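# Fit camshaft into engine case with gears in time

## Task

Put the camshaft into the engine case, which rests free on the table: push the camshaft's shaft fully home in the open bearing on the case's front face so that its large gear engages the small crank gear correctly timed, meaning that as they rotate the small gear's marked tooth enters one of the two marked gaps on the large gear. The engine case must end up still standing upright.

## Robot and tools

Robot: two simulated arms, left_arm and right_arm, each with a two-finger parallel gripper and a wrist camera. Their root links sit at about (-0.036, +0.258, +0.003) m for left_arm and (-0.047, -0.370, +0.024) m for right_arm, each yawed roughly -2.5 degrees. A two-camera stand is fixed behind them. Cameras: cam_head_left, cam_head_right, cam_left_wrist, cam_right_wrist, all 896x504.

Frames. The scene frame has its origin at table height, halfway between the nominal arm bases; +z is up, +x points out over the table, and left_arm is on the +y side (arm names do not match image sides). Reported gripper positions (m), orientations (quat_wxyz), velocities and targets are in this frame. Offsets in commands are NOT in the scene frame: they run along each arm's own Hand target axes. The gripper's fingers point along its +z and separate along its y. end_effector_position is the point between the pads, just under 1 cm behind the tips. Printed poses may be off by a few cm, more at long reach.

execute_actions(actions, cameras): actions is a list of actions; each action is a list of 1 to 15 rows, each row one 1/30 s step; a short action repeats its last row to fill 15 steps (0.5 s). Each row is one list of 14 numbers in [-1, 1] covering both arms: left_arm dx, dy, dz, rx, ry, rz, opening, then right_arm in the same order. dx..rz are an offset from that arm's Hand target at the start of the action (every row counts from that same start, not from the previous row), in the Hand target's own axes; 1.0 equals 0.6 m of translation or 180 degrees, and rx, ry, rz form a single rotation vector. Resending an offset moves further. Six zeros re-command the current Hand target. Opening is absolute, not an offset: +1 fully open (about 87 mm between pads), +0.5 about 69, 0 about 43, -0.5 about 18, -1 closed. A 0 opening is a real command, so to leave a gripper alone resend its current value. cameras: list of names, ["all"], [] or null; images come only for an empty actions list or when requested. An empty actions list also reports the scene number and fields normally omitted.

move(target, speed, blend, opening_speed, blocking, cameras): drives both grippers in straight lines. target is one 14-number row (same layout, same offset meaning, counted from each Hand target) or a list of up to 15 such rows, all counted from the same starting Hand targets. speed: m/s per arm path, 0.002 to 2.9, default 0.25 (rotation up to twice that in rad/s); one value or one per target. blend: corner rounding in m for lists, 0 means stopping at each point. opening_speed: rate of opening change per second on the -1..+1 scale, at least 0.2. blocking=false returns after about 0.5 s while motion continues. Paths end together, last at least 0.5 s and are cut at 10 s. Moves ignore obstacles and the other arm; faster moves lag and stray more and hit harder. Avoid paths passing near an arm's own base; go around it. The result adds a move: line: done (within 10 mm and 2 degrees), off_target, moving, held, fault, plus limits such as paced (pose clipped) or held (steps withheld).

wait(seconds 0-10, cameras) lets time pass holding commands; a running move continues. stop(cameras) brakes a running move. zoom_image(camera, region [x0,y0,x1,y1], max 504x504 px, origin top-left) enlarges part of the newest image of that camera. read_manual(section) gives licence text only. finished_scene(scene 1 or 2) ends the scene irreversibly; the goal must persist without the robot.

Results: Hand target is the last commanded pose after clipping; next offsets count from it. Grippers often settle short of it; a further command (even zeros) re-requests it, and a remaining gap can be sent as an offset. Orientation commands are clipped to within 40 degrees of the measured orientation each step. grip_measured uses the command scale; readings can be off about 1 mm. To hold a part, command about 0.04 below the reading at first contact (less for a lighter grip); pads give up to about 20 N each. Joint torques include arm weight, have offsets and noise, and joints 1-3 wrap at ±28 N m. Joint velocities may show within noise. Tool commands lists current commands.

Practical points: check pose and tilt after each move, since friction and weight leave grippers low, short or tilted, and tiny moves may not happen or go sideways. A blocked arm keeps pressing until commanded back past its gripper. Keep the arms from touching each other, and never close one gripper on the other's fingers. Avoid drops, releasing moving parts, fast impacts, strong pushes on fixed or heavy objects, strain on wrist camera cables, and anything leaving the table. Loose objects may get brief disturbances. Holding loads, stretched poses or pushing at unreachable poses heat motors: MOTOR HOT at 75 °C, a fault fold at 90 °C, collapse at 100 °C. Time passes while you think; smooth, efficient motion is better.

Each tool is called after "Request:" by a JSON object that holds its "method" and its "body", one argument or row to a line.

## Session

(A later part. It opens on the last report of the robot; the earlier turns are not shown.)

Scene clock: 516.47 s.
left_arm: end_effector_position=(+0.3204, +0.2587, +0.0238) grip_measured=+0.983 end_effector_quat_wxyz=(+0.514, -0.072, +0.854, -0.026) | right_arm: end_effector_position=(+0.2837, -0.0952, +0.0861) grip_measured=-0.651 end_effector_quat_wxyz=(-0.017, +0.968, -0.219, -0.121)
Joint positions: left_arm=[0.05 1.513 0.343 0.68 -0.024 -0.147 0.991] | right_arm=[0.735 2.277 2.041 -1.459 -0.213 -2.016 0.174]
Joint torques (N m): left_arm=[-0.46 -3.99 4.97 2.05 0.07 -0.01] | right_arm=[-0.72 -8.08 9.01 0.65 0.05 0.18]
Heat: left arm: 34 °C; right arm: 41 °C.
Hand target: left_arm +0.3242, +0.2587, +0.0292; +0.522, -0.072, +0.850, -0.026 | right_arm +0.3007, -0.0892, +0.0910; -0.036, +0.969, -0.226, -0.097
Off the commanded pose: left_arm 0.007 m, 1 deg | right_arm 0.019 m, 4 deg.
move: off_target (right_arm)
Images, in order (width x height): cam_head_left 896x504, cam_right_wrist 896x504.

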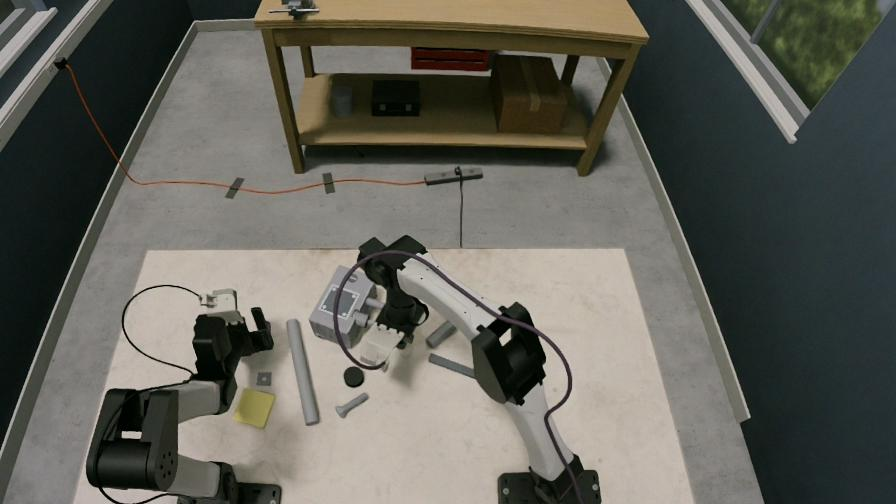

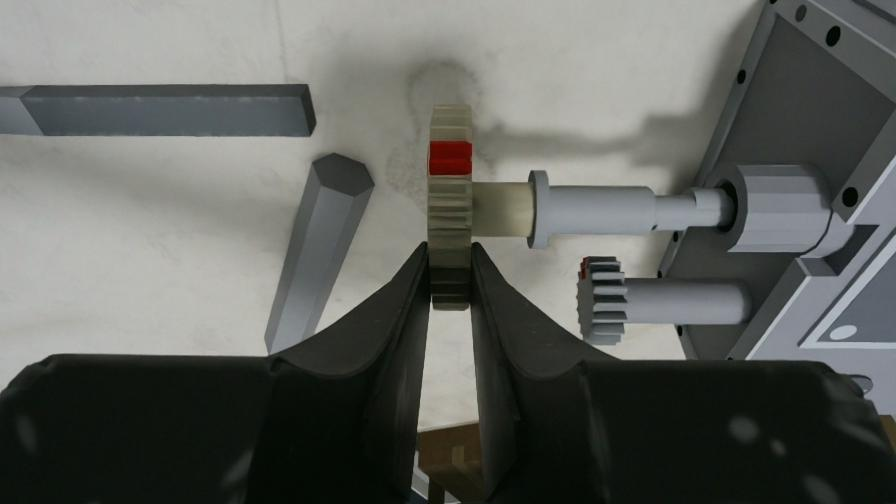

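Request:
{"method": "move", "body": {
  "target": [
    [0,0,0,0,0,0,1,0,0.035,0.0,0,0,0,-0.85],
    [0,0,0,0,0,0,1,0.010,0.035,0.009,0,0,0,-0.85]
  ],
  "speed": 0.05,
  "cameras": ["cam_right_wrist"]
}}

Request:
{"method": "zoom_image", "body": {
  "camera": "cam_right_wrist",
  "region": [680, 160, 770, 270]
}}

Scene clock: 531.53 s.
left_arm: end_effector_position=(+0.3204, +0.2587, +0.0238) grip_measured=+0.983 end_effector_quat_wxyz=(+0.514, -0.072, +0.854, -0.026) | right_arm: end_effector_position=(+0.2907, -0.1068, +0.0767) grip_measured=-0.651 end_effector_quat_wxyz=(-0.025, +0.967, -0.228, -0.108)
Joint positions: left_arm=[0.05 1.513 0.343 0.68 -0.024 -0.147 0.991] | right_arm=[0.709 2.235 1.936 -1.367 -0.2 -2.02 0.174]
Joint torques (N m): left_arm=[-0.42 -4 5 2.05 0.07 -0.01] | right_arm=[-1.06 -10.35 4.48 0.49 -0.04 -0.1]
Heat: left arm: 34 °C; right arm: 40 °C.
Hand target: left_arm +0.3242, +0.2587, +0.0292; +0.522, -0.072, +0.850, -0.026 | right_arm +0.2957, -0.1101, +0.0840; -0.036, +0.969, -0.226, -0.098
Off the commanded pose: left_arm 0.007 m, 1 deg | right_arm 0.009 m, 2 deg.
move: done
Images, in order (width x height): cam_right_wrist 896x504.

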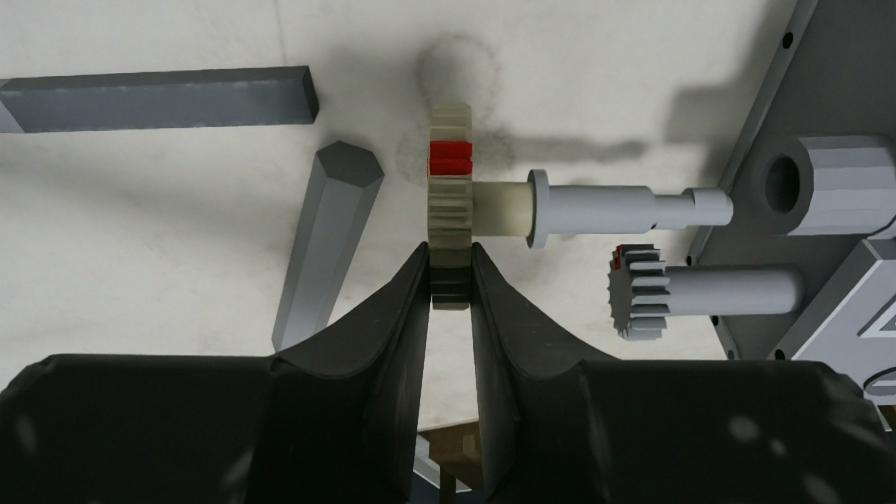

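Scaled by 4.582 from the camera's 896x504 image, which has a finer 1280x720 frame.

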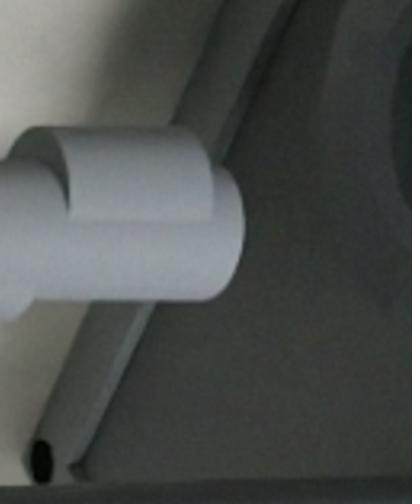

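Request:
{"method": "move", "body": {
  "target": [0,0,0,0,0,0,1,-0.03,0,0.0,0,0,0,-0.85],
  "speed": 0.05,
  "cameras": ["cam_right_wrist","cam_head_left"]
}}

Request:
{"method": "zoom_image", "body": {
  "camera": "cam_right_wrist",
  "region": [670, 130, 870, 270]
}}

Request:
{"method": "zoom_image", "body": {
  "camera": "cam_head_left",
  "region": [345, 300, 385, 340]
}}

Scene clock: 545.93 s.
left_arm: end_effector_position=(+0.3204, +0.2587, +0.0238) grip_measured=+0.983 end_effector_quat_wxyz=(+0.514, -0.072, +0.854, -0.026) | right_arm: end_effector_position=(+0.2790, -0.1065, +0.0720) grip_measured=-0.651 end_effector_quat_wxyz=(-0.018, +0.967, -0.227, -0.112)
Joint positions: left_arm=[0.05 1.513 0.343 0.68 -0.024 -0.147 0.991] | right_arm=[0.728 2.215 1.884 -1.35 -0.2 -2.006 0.174]
Joint torques (N m): left_arm=[-0.43 -3.99 5 2.05 0.07 -0.01] | right_arm=[0.39 -11.63 4.98 0.43 -0.07 0.12]
Heat: left arm: 34 °C; right arm: 44 °C.
Hand target: left_arm +0.3242, +0.2587, +0.0292; +0.522, -0.072, +0.850, -0.026 | right_arm +0.2800, -0.1024, +0.0877; -0.036, +0.969, -0.226, -0.097
Off the commanded pose: left_arm 0.007 m, 1 deg | right_arm 0.016 m, 3 deg.
move: off_target (right_arm)
Images, in order (width x height): cam_head_left 896x504, cam_right_wrist 896x504.

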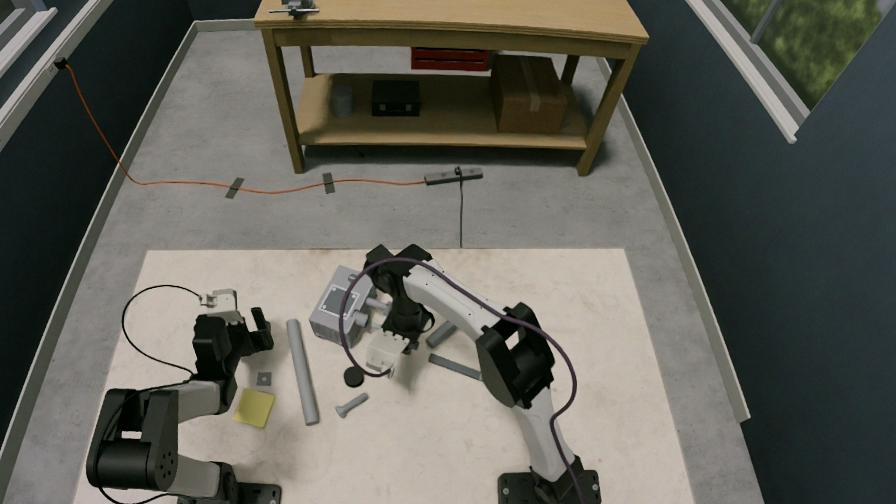

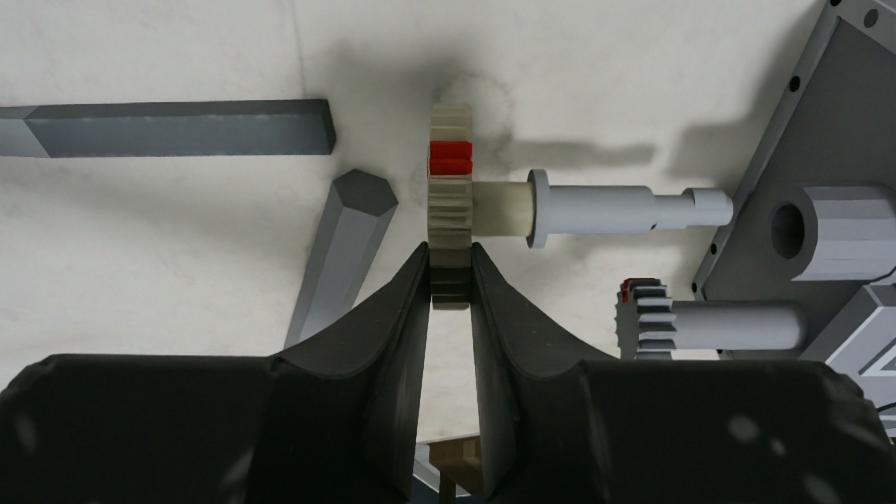

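Scaled by 2.520 from the camera's 896x504 image, which has a finer 1280x720 frame.

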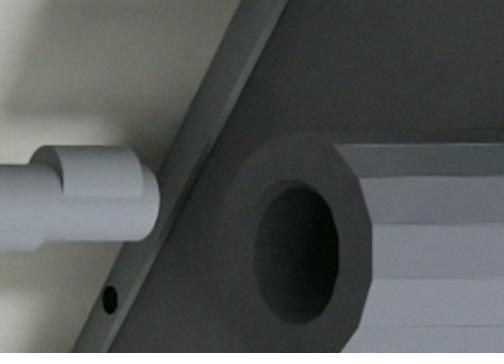

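Scaled by 12.600 from the camera's 896x504 image, which has a finer 1280x720 frame.

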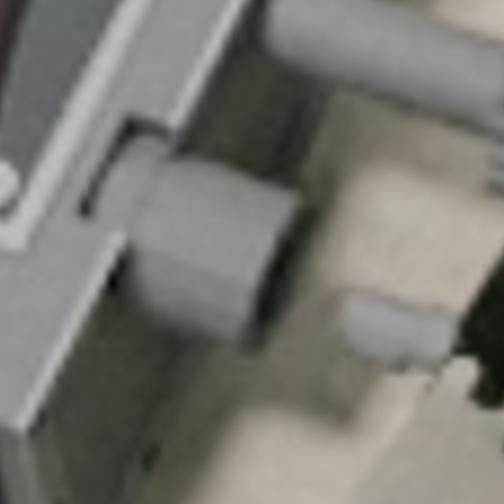

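Request:
{"method": "move", "body": {
  "target": [0,0,0,0,0,0,1,0.004,0,-0.013,0,0,0,-0.85],
  "speed": 0.05,
  "cameras": ["cam_right_wrist","cam_head_left"]
}}

Request:
{"method": "zoom_image", "body": {
  "camera": "cam_right_wrist",
  "region": [670, 130, 870, 270]
}}

Request:
{"method": "zoom_image", "body": {
  "camera": "cam_head_left",
  "region": [345, 300, 385, 340]
}}

Scene clock: 554.97 s.
left_arm: end_effector_position=(+0.3204, +0.2587, +0.0238) grip_measured=+0.983 end_effector_quat_wxyz=(+0.514, -0.072, +0.854, -0.026) | right_arm: end_effector_position=(+0.2770, -0.1081, +0.0721) grip_measured=-0.651 end_effector_quat_wxyz=(-0.014, +0.967, -0.227, -0.115)
Joint positions: left_arm=[0.05 1.513 0.343 0.68 -0.024 -0.147 0.991] | right_arm=[0.728 2.215 1.884 -1.36 -0.2 -2.005 0.174]
Joint torques (N m): left_arm=[-0.43 -3.97 5.01 2.04 0.07 -0.01] | right_arm=[-0.25 -11.26 7.99 0.2 -0.04 0.04]
Heat: left arm: 34 °C; right arm: 44 °C.
Hand target: left_arm +0.3242, +0.2587, +0.0292; +0.522, -0.072, +0.850, -0.026 | right_arm +0.2834, -0.1043, +0.0949; -0.036, +0.969, -0.226, -0.097
Off the commanded pose: left_arm 0.007 m, 1 deg | right_arm 0.024 m, 3 deg.
move: off_target (right_arm)
Images, in order (width x height): cam_head_left 896x504, cam_right_wrist 896x504.

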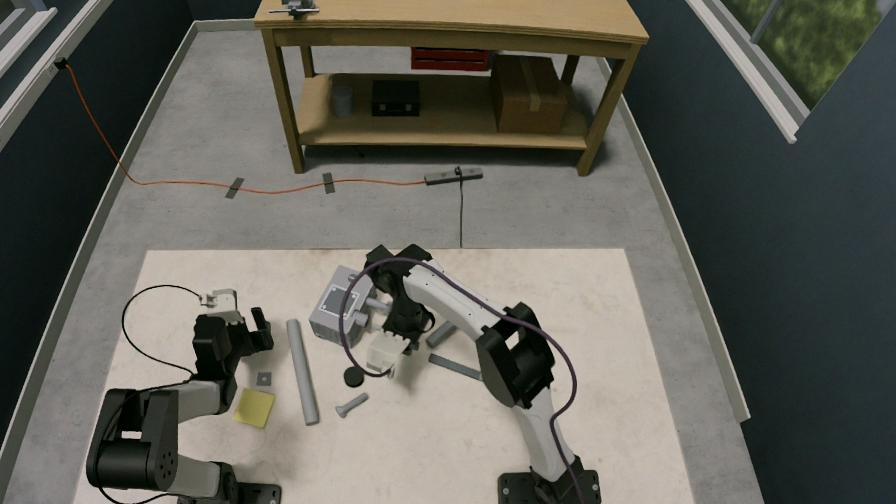

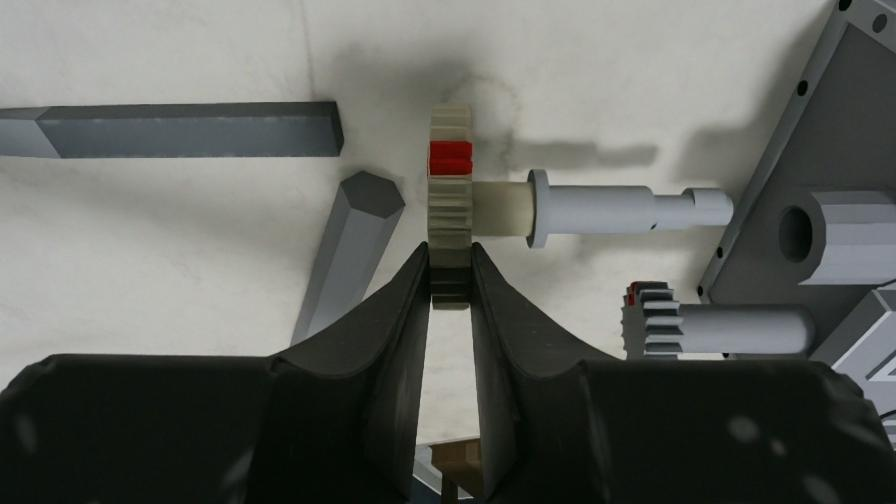

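Scaled by 2.520 from the camera's 896x504 image, which has a finer 1280x720 frame.

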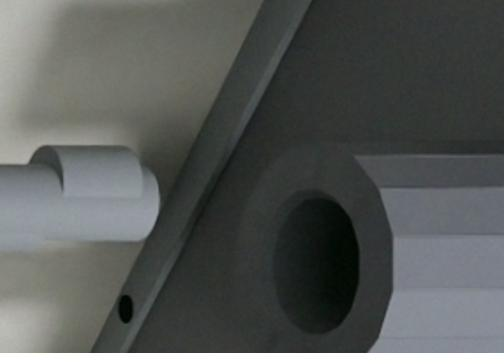

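Scaled by 12.600 from the camera's 896x504 image, which has a finer 1280x720 frame.

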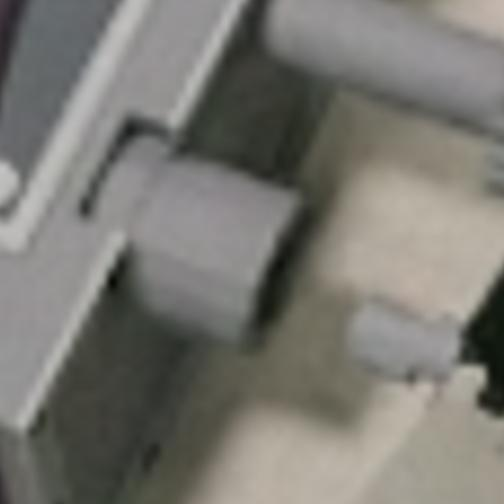

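Request:
{"method": "move", "body": {
  "target": [0,0,0,0,0,0,1,0.007,-0.004,-0.014,0,0,0,-0.85],
  "speed": 0.05,
  "cameras": ["cam_right_wrist"]
}}

Request:
{"method": "zoom_image", "body": {
  "camera": "cam_right_wrist",
  "region": [670, 130, 870, 270]
}}

Scene clock: 561.30 s.
left_arm: end_effector_position=(+0.3204, +0.2587, +0.0238) grip_measured=+0.983 end_effector_quat_wxyz=(+0.514, -0.072, +0.854, -0.026) | right_arm: end_effector_position=(+0.2796, -0.1060, +0.0858) grip_measured=-0.651 end_effector_quat_wxyz=(-0.017, +0.967, -0.227, -0.112)
Joint positions: left_arm=[0.05 1.513 0.343 0.68 -0.024 -0.147 0.991] | right_arm=[0.728 2.215 1.939 -1.405 -0.2 -2.005 0.174]
Joint torques (N m): left_arm=[-0.43 -3.97 4.98 2.05 0.07 0] | right_arm=[-1.05 -9.84 8.91 0.21 -0.05 -0.06]
Heat: left arm: 34 °C; right arm: 44 °C.
Hand target: left_arm +0.3242, +0.2587, +0.0292; +0.522, -0.072, +0.850, -0.026 | right_arm +0.2896, -0.1049, +0.1022; -0.036, +0.969, -0.226, -0.097
Off the commanded pose: left_arm 0.007 m, 1 deg | right_arm 0.019 m, 3 deg.
move: off_target (right_arm)
Images, in order (width x height): cam_right_wrist 896x504.

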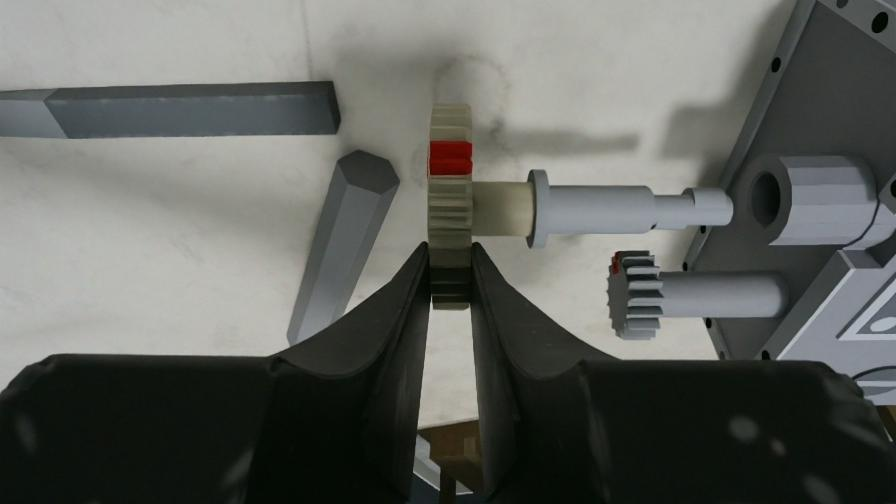

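Scaled by 2.520 from the camera's 896x504 image, which has a finer 1280x720 frame.

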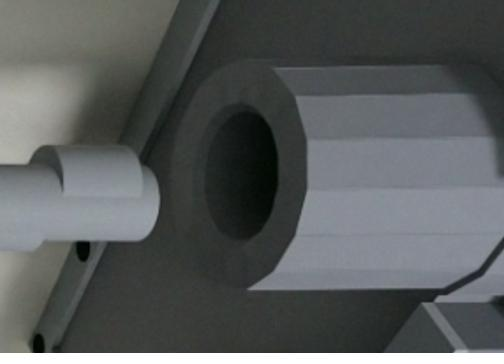

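Request:
{"method": "move", "body": {
  "target": [0,0,0,0,0,0,1,-0.017,-0.020,0.004,0,0,0,-0.85],
  "speed": 0.05,
  "cameras": ["cam_right_wrist"]
}}

Request:
{"method": "zoom_image", "body": {
  "camera": "cam_right_wrist",
  "region": [670, 130, 870, 270]
}}

Scene clock: 569.10 s.
left_arm: end_effector_position=(+0.3204, +0.2587, +0.0238) grip_measured=+0.983 end_effector_quat_wxyz=(+0.514, -0.072, +0.854, -0.026) | right_arm: end_effector_position=(+0.2819, -0.0981, +0.0936) grip_measured=-0.651 end_effector_quat_wxyz=(-0.024, +0.968, -0.228, -0.106)
Joint positions: left_arm=[0.05 1.513 0.343 0.68 -0.024 -0.147 0.991] | right_arm=[0.74 2.225 1.987 -1.423 -0.199 -1.99 0.174]
Joint torques (N m): left_arm=[-0.44 -4 4.98 2.05 0.07 -0.01] | right_arm=[0.61 -8.32 9.18 0.3 -0.07 0.11]
Heat: left arm: 34 °C; right arm: 44 °C.
Hand target: left_arm +0.3242, +0.2587, +0.0292; +0.522, -0.072, +0.850, -0.026 | right_arm +0.2856, -0.0895, +0.1024; -0.036, +0.969, -0.226, -0.097
Off the commanded pose: left_arm 0.007 m, 1 deg | right_arm 0.013 m, 2 deg.
move: off_target (right_arm)
Images, in order (width x height): cam_right_wrist 896x504.

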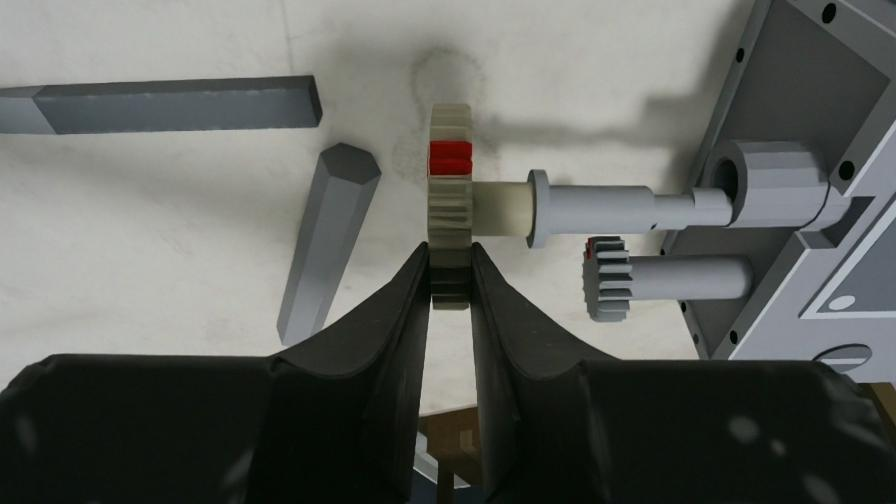

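Scaled by 2.520 from the camera's 896x504 image, which has a finer 1280x720 frame.

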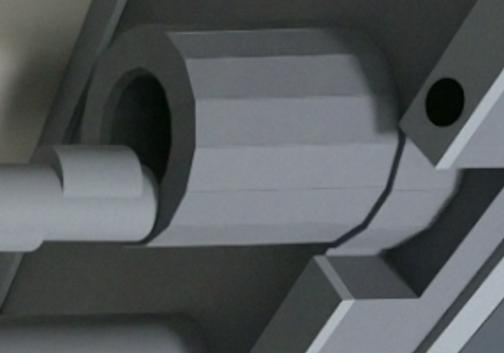

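Request:
{"method": "move", "body": {
  "target": [0,0,0,0,0,0,1,0,0.010,0.018,0,0,0,-0.85],
  "speed": 0.05,
  "cameras": ["cam_right_wrist"]
}}

Request:
{"method": "zoom_image", "body": {
  "camera": "cam_right_wrist",
  "region": [670, 130, 870, 270]
}}

Scene clock: 578.87 s.
left_arm: end_effector_position=(+0.3204, +0.2587, +0.0238) grip_measured=+0.983 end_effector_quat_wxyz=(+0.514, -0.072, +0.854, -0.026) | right_arm: end_effector_position=(+0.2817, -0.0983, +0.0828) grip_measured=-0.651 end_effector_quat_wxyz=(-0.024, +0.967, -0.228, -0.106)
Joint positions: left_arm=[0.05 1.513 0.343 0.68 -0.024 -0.147 0.991] | right_arm=[0.74 2.225 1.944 -1.381 -0.199 -1.989 0.174]
Joint torques (N m): left_arm=[-0.43 -3.96 5.01 2.05 0.07 -0.01] | right_arm=[0.57 -10.5 4.92 0.5 -0.08 0.15]
Heat: left arm: 34 °C; right arm: 43 °C.
Hand target: left_arm +0.3242, +0.2587, +0.0292; +0.522, -0.072, +0.850, -0.026 | right_arm +0.2810, -0.0937, +0.0917; -0.036, +0.969, -0.226, -0.097
Off the commanded pose: left_arm 0.007 m, 1 deg | right_arm 0.010 m, 2 deg.
move: done
Images, in order (width x height): cam_right_wrist 896x504.

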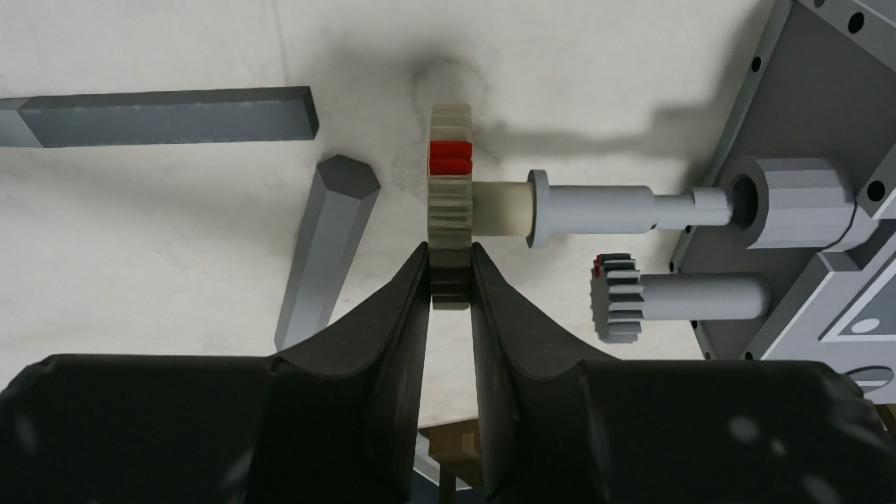

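Scaled by 2.520 from the camera's 896x504 image, which has a finer 1280x720 frame.

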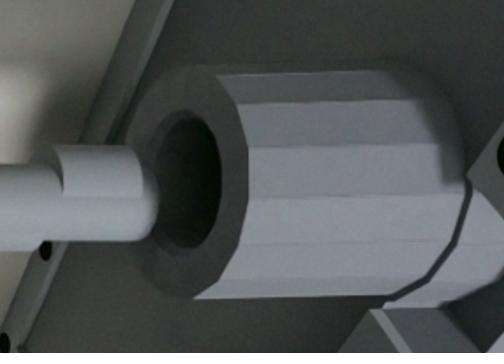

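Request:
{"method": "move", "body": {
  "target": [0,0,0,0,0,0,1,-0.010,-0.018,0.003,0,0,0,-0.85],
  "speed": 0.05,
  "cameras": ["cam_right_wrist"]
}}

Request:
{"method": "zoom_image", "body": {
  "camera": "cam_right_wrist",
  "region": [670, 130, 870, 270]
}}

Scene clock: 587.80 s.
left_arm: end_effector_position=(+0.3204, +0.2587, +0.0238) grip_measured=+0.983 end_effector_quat_wxyz=(+0.514, -0.072, +0.854, -0.026) | right_arm: end_effector_position=(+0.2740, -0.0934, +0.0828) grip_measured=-0.651 end_effector_quat_wxyz=(-0.018, +0.967, -0.229, -0.109)
Joint positions: left_arm=[0.05 1.513 0.343 0.68 -0.024 -0.147 0.991] | right_arm=[0.761 2.225 1.944 -1.388 -0.198 -1.966 0.174]
Joint torques (N m): left_arm=[-0.44 -3.97 5 2.04 0.07 0] | right_arm=[0.69 -8.08 9.69 0.4 -0.09 0.13]
Heat: left arm: 34 °C; right arm: 43 °C.
Hand target: left_arm +0.3242, +0.2587, +0.0292; +0.522, -0.072, +0.850, -0.026 | right_arm +0.2801, -0.0811, +0.0914; -0.036, +0.969, -0.225, -0.098
Off the commanded pose: left_arm 0.007 m, 1 deg | right_arm 0.016 m, 2 deg.
move: off_target (right_arm)
Images, in order (width x height): cam_right_wrist 896x504.

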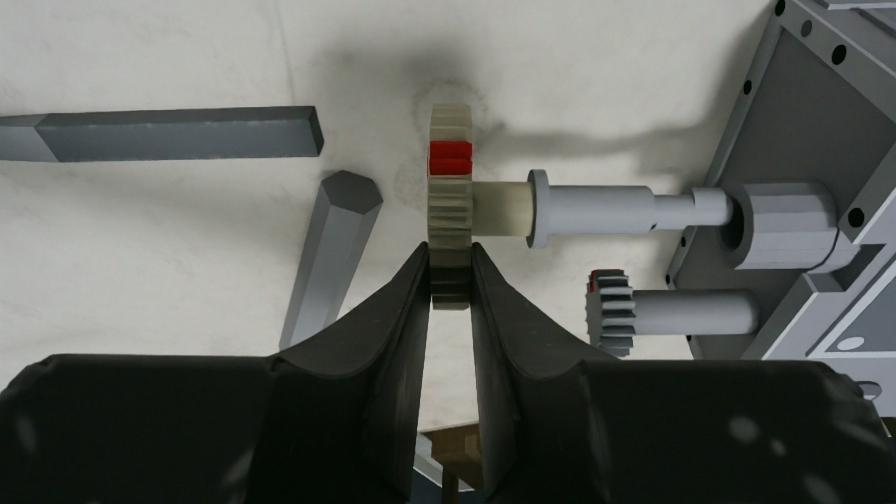

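Scaled by 2.520 from the camera's 896x504 image, which has a finer 1280x720 frame.

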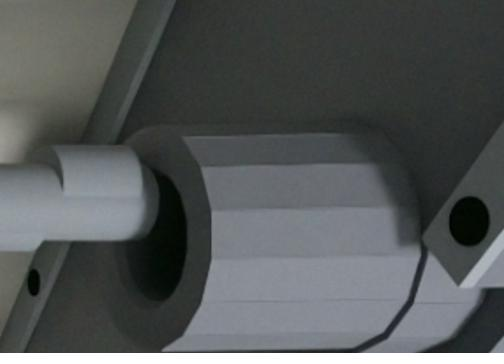

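Request:
{"method": "move", "body": {
  "target": [0,0,0,0,0,0,1,0.014,-0.025,0.003,0,0,0,-0.85],
  "speed": 0.05,
  "cameras": ["cam_right_wrist"]
}}

Request:
{"method": "zoom_image", "body": {
  "camera": "cam_right_wrist",
  "region": [670, 130, 870, 270]
}}

Scene clock: 595.93 s.
left_arm: end_effector_position=(+0.3204, +0.2587, +0.0238) grip_measured=+0.983 end_effector_quat_wxyz=(+0.514, -0.072, +0.854, -0.026) | right_arm: end_effector_position=(+0.2825, -0.0877, +0.0790) grip_measured=-0.651 end_effector_quat_wxyz=(-0.003, +0.966, -0.232, -0.115)
Joint positions: left_arm=[0.05 1.513 0.343 0.68 -0.024 -0.147 0.991] | right_arm=[0.761 2.314 2.076 -1.461 -0.191 -1.962 0.174]
Joint torques (N m): left_arm=[-0.43 -3.99 5.03 2.05 0.07 -0.01] | right_arm=[0.38 -8.87 9.51 0.65 -0.16 0.06]
Heat: left arm: 34 °C; right arm: 42 °C.
Hand target: left_arm +0.3242, +0.2587, +0.0292; +0.522, -0.072, +0.850, -0.026 | right_arm +0.2938, -0.0711, +0.0882; -0.036, +0.969, -0.226, -0.098
Off the commanded pose: left_arm 0.007 m, 1 deg | right_arm 0.022 m, 4 deg.
move: off_target (right_arm)
Images, in order (width x height): cam_right_wrist 896x504.

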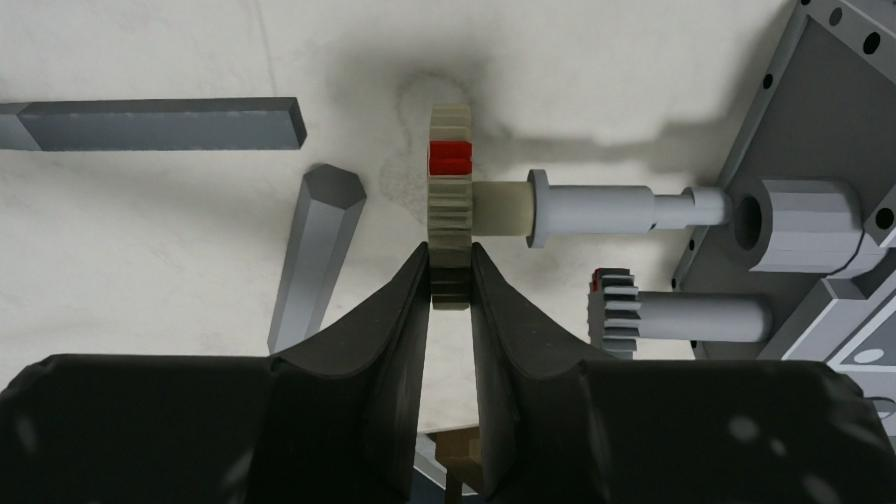

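Scaled by 2.520 from the camera's 896x504 image, which has a finer 1280x720 frame.

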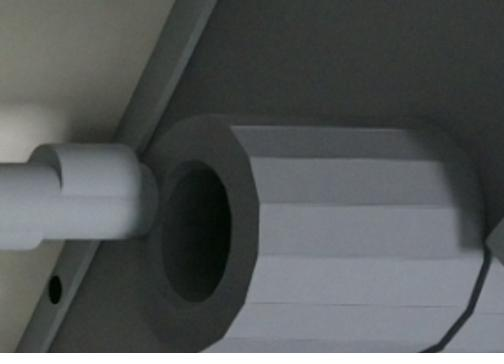

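Request:
{"method": "move", "body": {
  "target": [0,0,0,0,0,0,1,0,0.008,0,0.02,0,0,-0.85],
  "speed": 0.05,
  "cameras": ["cam_right_wrist","cam_head_left"]
}}

Request:
{"method": "zoom_image", "body": {
  "camera": "cam_right_wrist",
  "region": [670, 130, 870, 270]
}}

Request:
{"method": "zoom_image", "body": {
  "camera": "cam_head_left",
  "region": [345, 300, 385, 340]
}}

Scene clock: 611.27 s.
left_arm: end_effector_position=(+0.3204, +0.2587, +0.0238) grip_measured=+0.983 end_effector_quat_wxyz=(+0.514, -0.072, +0.854, -0.026) | right_arm: end_effector_position=(+0.2873, -0.0802, +0.0674) grip_measured=-0.651 end_effector_quat_wxyz=(-0.034, +0.967, -0.230, -0.102)
Joint positions: left_arm=[0.05 1.513 0.343 0.68 -0.024 -0.147 0.991] | right_arm=[0.761 2.276 1.968 -1.326 -0.205 -1.962 0.174]
Joint torques (N m): left_arm=[-0.42 -3.99 4.98 2.05 0.08 -0.01] | right_arm=[-0.61 -12.71 5.12 0.64 -0.25 0.05]
Heat: left arm: 35 °C; right arm: 43 °C.
Hand target: left_arm +0.3242, +0.2587, +0.0292; +0.522, -0.072, +0.850, -0.026 | right_arm +0.2919, -0.0754, +0.0882; -0.066, +0.967, -0.229, -0.090
Off the commanded pose: left_arm 0.007 m, 1 deg | right_arm 0.022 m, 4 deg.
move: off_target (right_arm)
Images, in order (width x height): cam_head_left 896x504, cam_right_wrist 896x504.

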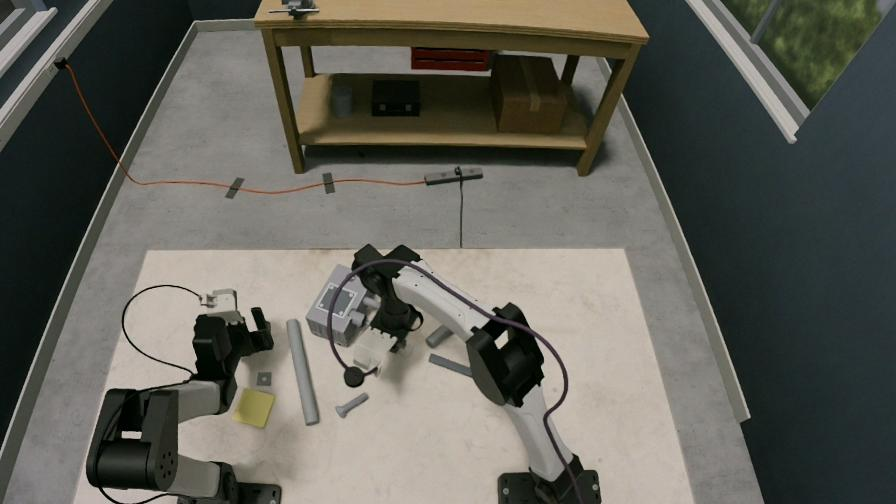

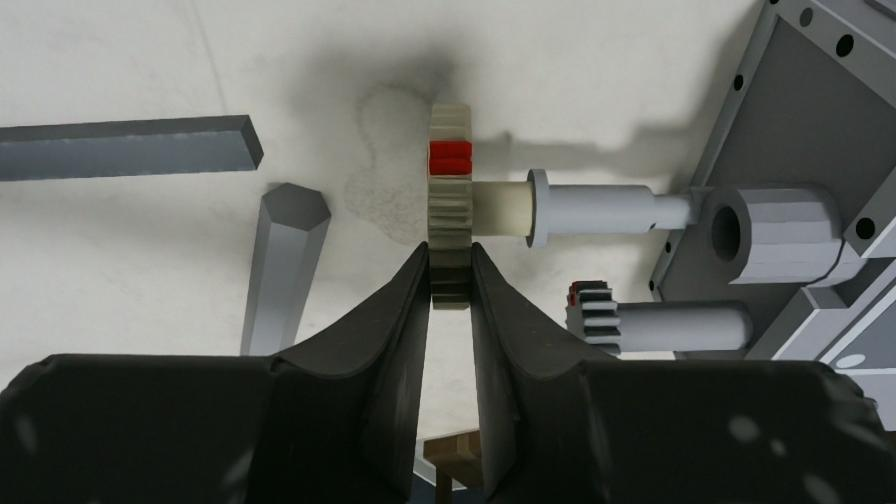

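Scaled by 2.520 from the camera's 896x504 image, which has a finer 1280x720 frame.

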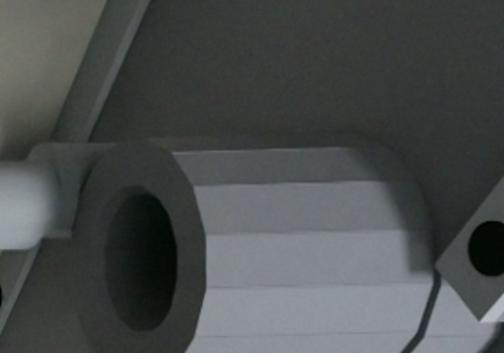

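Scaled by 12.600 from the camera's 896x504 image, which has a finer 1280x720 frame.

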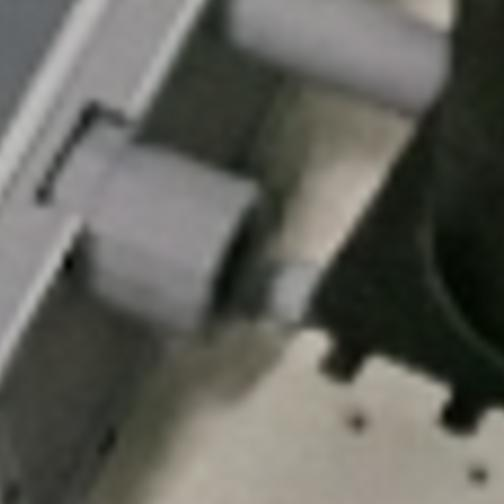

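Request:
{"method": "move", "body": {
  "target": [
    [0,0,0,0,0,0,1,0,0.06,0,-0.008,0,0,-0.85],
    [0,0,0,0,0,0,1,0,0.06,-0.012,-0.008,0,0,-0.85],
    [0,0,0,0,0,0,1,0,0.025,-0.012,-0.008,0,0,-0.85]
  ],
  "speed": 0.06,
  "cameras": ["cam_right_wrist"]
}}

Request:
{"method": "zoom_image", "body": {
  "camera": "cam_right_wrist",
  "region": [670, 130, 870, 270]
}}

Scene clock: 625.53 s.
left_arm: end_effector_position=(+0.3204, +0.2587, +0.0238) grip_measured=+0.983 end_effector_quat_wxyz=(+0.514, -0.072, +0.854, -0.026) | right_arm: end_effector_position=(+0.2833, -0.0987, +0.0849) grip_measured=-0.651 end_effector_quat_wxyz=(-0.041, +0.967, -0.231, -0.098)
Joint positions: left_arm=[0.05 1.513 0.343 0.68 -0.024 -0.147 0.991] | right_arm=[0.734 2.187 1.89 -1.328 -0.206 -1.986 0.174]
Joint torques (N m): left_arm=[-0.4 -3.97 4.98 2.05 0.06 0] | right_arm=[0.51 -8.27 8.96 0.36 -0.15 0.11]
Heat: left arm: 35 °C; right arm: 45 °C.
Hand target: left_arm +0.3242, +0.2587, +0.0292; +0.522, -0.072, +0.850, -0.026 | right_arm +0.2860, -0.0900, +0.0939; -0.054, +0.968, -0.227, -0.093
Off the commanded pose: left_arm 0.007 m, 1 deg | right_arm 0.013 m, 2 deg.
move: off_target (right_arm)
Images, in order (width x height): cam_right_wrist 896x504.

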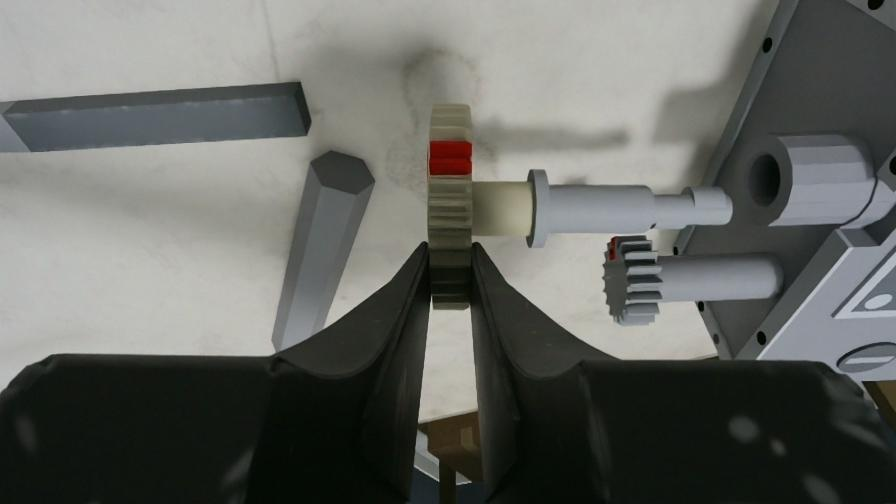

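Scaled by 2.520 from the camera's 896x504 image, which has a finer 1280x720 frame.

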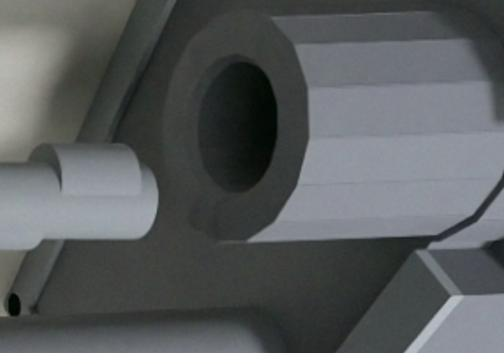

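Request:
{"method": "move", "body": {
  "target": [
    [0,0,0,0,0,0,1,-0.012,0.04,0.006,-0.011,0,0,-0.85],
    [0,0,0,0,0,0,1,-0.012,0.005,0.006,-0.011,0,0,-0.85]
  ],
  "speed": 0.06,
  "cameras": ["cam_right_wrist"]
}}

Request:
{"method": "zoom_image", "body": {
  "camera": "cam_right_wrist",
  "region": [670, 130, 870, 270]
}}

Scene clock: 634.63 s.
left_arm: end_effector_position=(+0.3204, +0.2587, +0.0238) grip_measured=+0.983 end_effector_quat_wxyz=(+0.514, -0.072, +0.854, -0.026) | right_arm: end_effector_position=(+0.2738, -0.0960, +0.0829) grip_measured=-0.651 end_effector_quat_wxyz=(-0.028, +0.968, -0.227, -0.106)
Joint positions: left_arm=[0.05 1.513 0.343 0.68 -0.024 -0.147 0.991] | right_arm=[0.754 2.195 1.896 -1.352 -0.204 -1.977 0.174]
Joint torques (N m): left_arm=[-0.43 -3.97 4.97 2.05 0.07 0] | right_arm=[0.44 -8.2 9.14 0.3 -0.05 0.17]
Heat: left arm: 35 °C; right arm: 44 °C.
Hand target: left_arm +0.3242, +0.2587, +0.0292; +0.522, -0.072, +0.850, -0.026 | right_arm +0.2778, -0.0891, +0.0917; -0.037, +0.969, -0.226, -0.097
Off the commanded pose: left_arm 0.007 m, 1 deg | right_arm 0.012 m, 2 deg.
move: off_target (right_arm)
Images, in order (width x height): cam_right_wrist 896x504.

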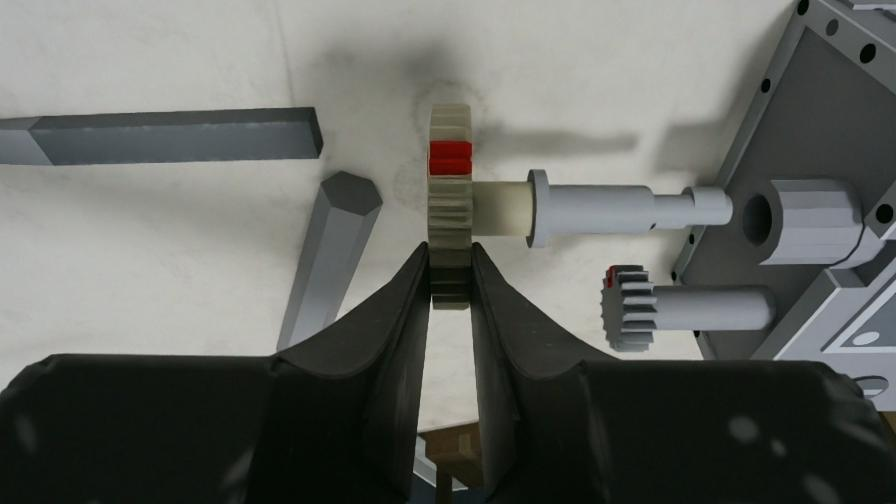

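Scaled by 2.520 from the camera's 896x504 image, which has a finer 1280x720 frame.

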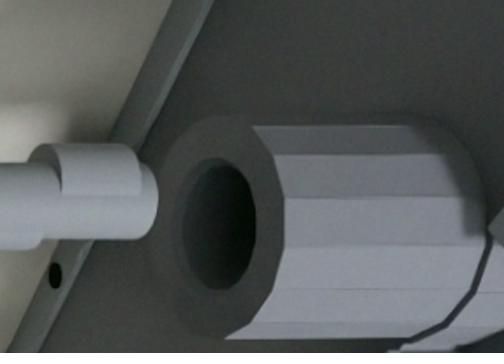

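Request:
{"method": "move", "body": {
  "target": [
    [0,0,0,0,0,0,1,0.011,0.035,-0.002,0,0,0,-0.85],
    [0,0,0,0,0,0,1,0.011,-0.004,-0.002,0,0,0,-0.85]
  ],
  "speed": 0.06,
  "cameras": ["cam_right_wrist","cam_head_left"]
}}

Request:
{"method": "zoom_image", "body": {
  "camera": "cam_right_wrist",
  "region": [670, 130, 870, 270]
}}

Request:
{"method": "zoom_image", "body": {
  "camera": "cam_head_left",
  "region": [345, 300, 385, 340]
}}

Scene clock: 644.97 s.
left_arm: end_effector_position=(+0.3204, +0.2587, +0.0238) grip_measured=+0.983 end_effector_quat_wxyz=(+0.514, -0.072, +0.854, -0.026) | right_arm: end_effector_position=(+0.2812, -0.0975, +0.0825) grip_measured=-0.651 end_effector_quat_wxyz=(-0.027, +0.968, -0.228, -0.106)
Joint positions: left_arm=[0.05 1.513 0.343 0.68 -0.024 -0.147 0.991] | right_arm=[0.741 2.219 1.932 -1.369 -0.202 -1.988 0.174]
Joint torques (N m): left_arm=[-0.44 -3.97 4.98 2.05 0.07 -0.01] | right_arm=[0.54 -8.31 9.17 0.26 -0.07 0.13]
Heat: left arm: 35 °C; right arm: 45 °C.
Hand target: left_arm +0.3242, +0.2587, +0.0292; +0.522, -0.072, +0.850, -0.026 | right_arm +0.2849, -0.0898, +0.0916; -0.038, +0.969, -0.226, -0.097
Off the commanded pose: left_arm 0.007 m, 1 deg | right_arm 0.012 m, 2 deg.
move: off_target (right_arm)
Images, in order (width x height): cam_head_left 896x504, cam_right_wrist 896x504.

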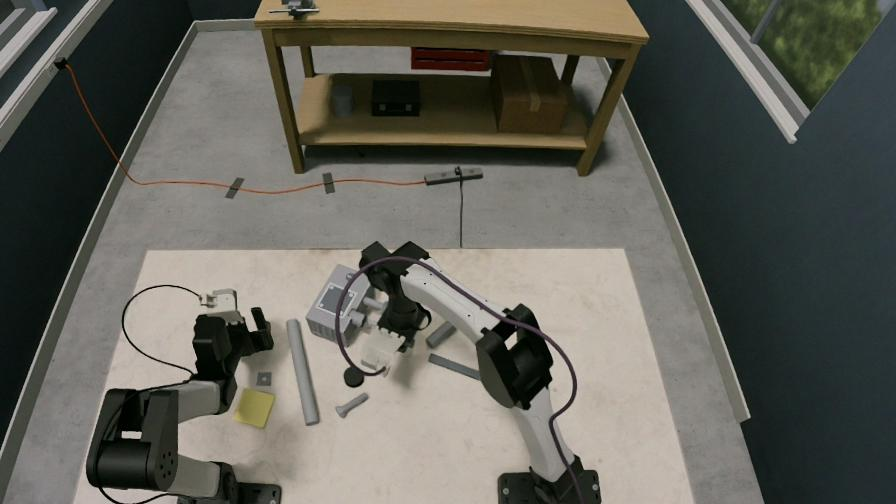

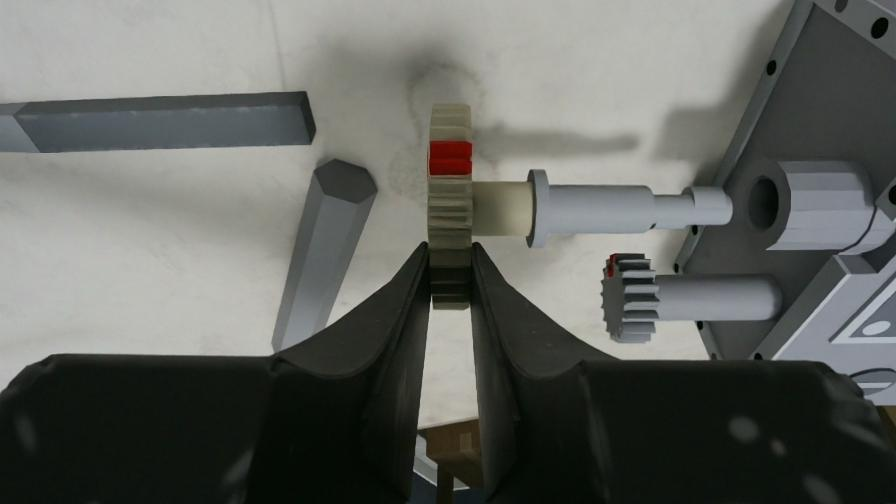

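Scaled by 2.520 from the camera's 896x504 image, which has a finer 1280x720 frame.

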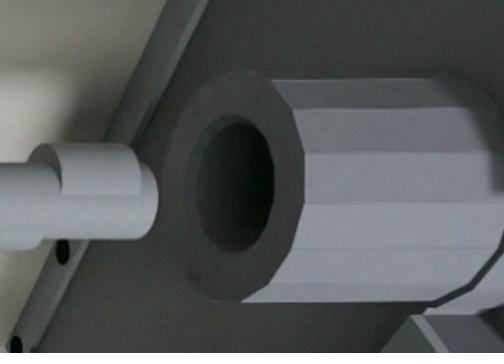

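Scaled by 12.600 from the camera's 896x504 image, which has a finer 1280x720 frame.

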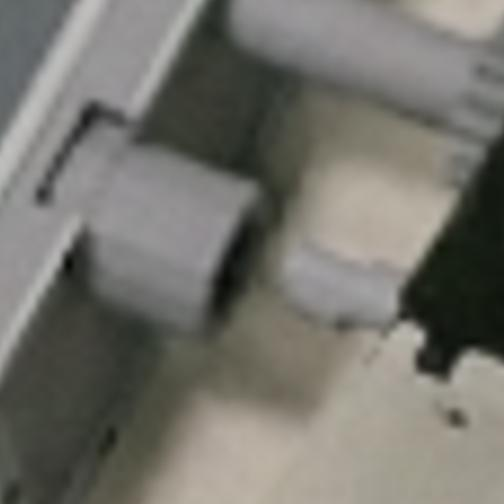

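Request:
{"method": "move", "body": {
  "target": [
    [0,0,0,0,0,0,1,-0.0025,0.035,0,0,0,0,-0.85],
    [0,0,0,0,0,0,1,-0.0025,-0.035,0,0,0,0,-0.85]
  ],
  "speed": 0.06,
  "cameras": ["cam_right_wrist"]
}}

Request:
{"method": "zoom_image", "body": {
  "camera": "cam_right_wrist",
  "region": [630, 130, 830, 270]
}}

Scene clock: 655.10 s.
left_arm: end_effector_position=(+0.3204, +0.2587, +0.0238) grip_measured=+0.983 end_effector_quat_wxyz=(+0.514, -0.072, +0.854, -0.026) | right_arm: end_effector_position=(+0.2856, -0.0875, +0.0833) grip_measured=-0.651 end_effector_quat_wxyz=(-0.009, +0.966, -0.234, -0.111)
Joint positions: left_arm=[0.05 1.513 0.343 0.68 -0.024 -0.147 0.991] | right_arm=[0.757 2.309 2.086 -1.462 -0.191 -1.962 0.174]
Joint torques (N m): left_arm=[-0.42 -3.97 5 2.05 0.07 -0.01] | right_arm=[0.98 -8.81 9.43 0.59 -0.18 0.07]
Heat: left arm: 35 °C; right arm: 45 °C.
Hand target: left_arm +0.3242, +0.2587, +0.0292; +0.522, -0.072, +0.850, -0.026 | right_arm +0.2929, -0.0704, +0.0924; -0.037, +0.969, -0.226, -0.097
Off the commanded pose: left_arm 0.007 m, 1 deg | right_arm 0.021 m, 4 deg.
move: off_target (right_arm)
Images, in order (width x height): cam_right_wrist 896x504.

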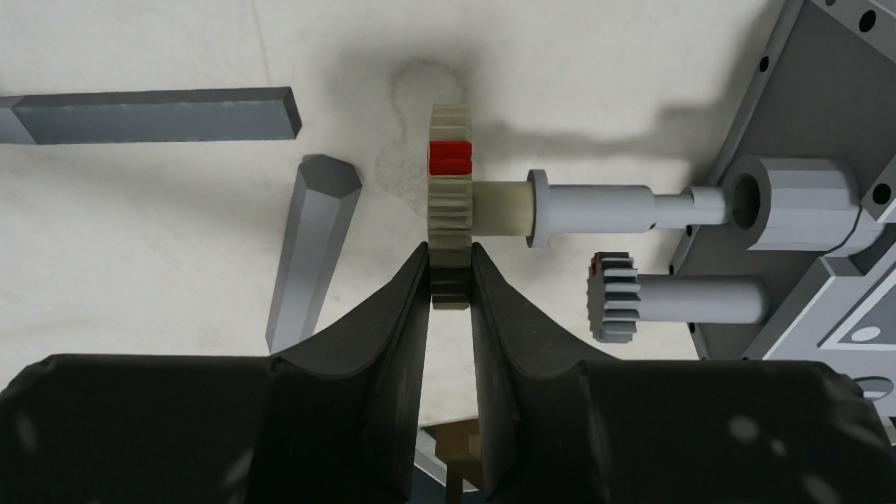

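Scaled by 2.520 from the camera's 896x504 image, which has a finer 1280x720 frame.

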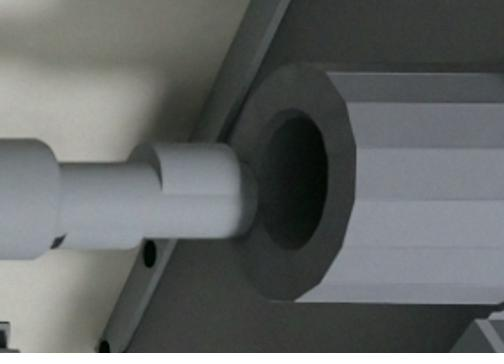

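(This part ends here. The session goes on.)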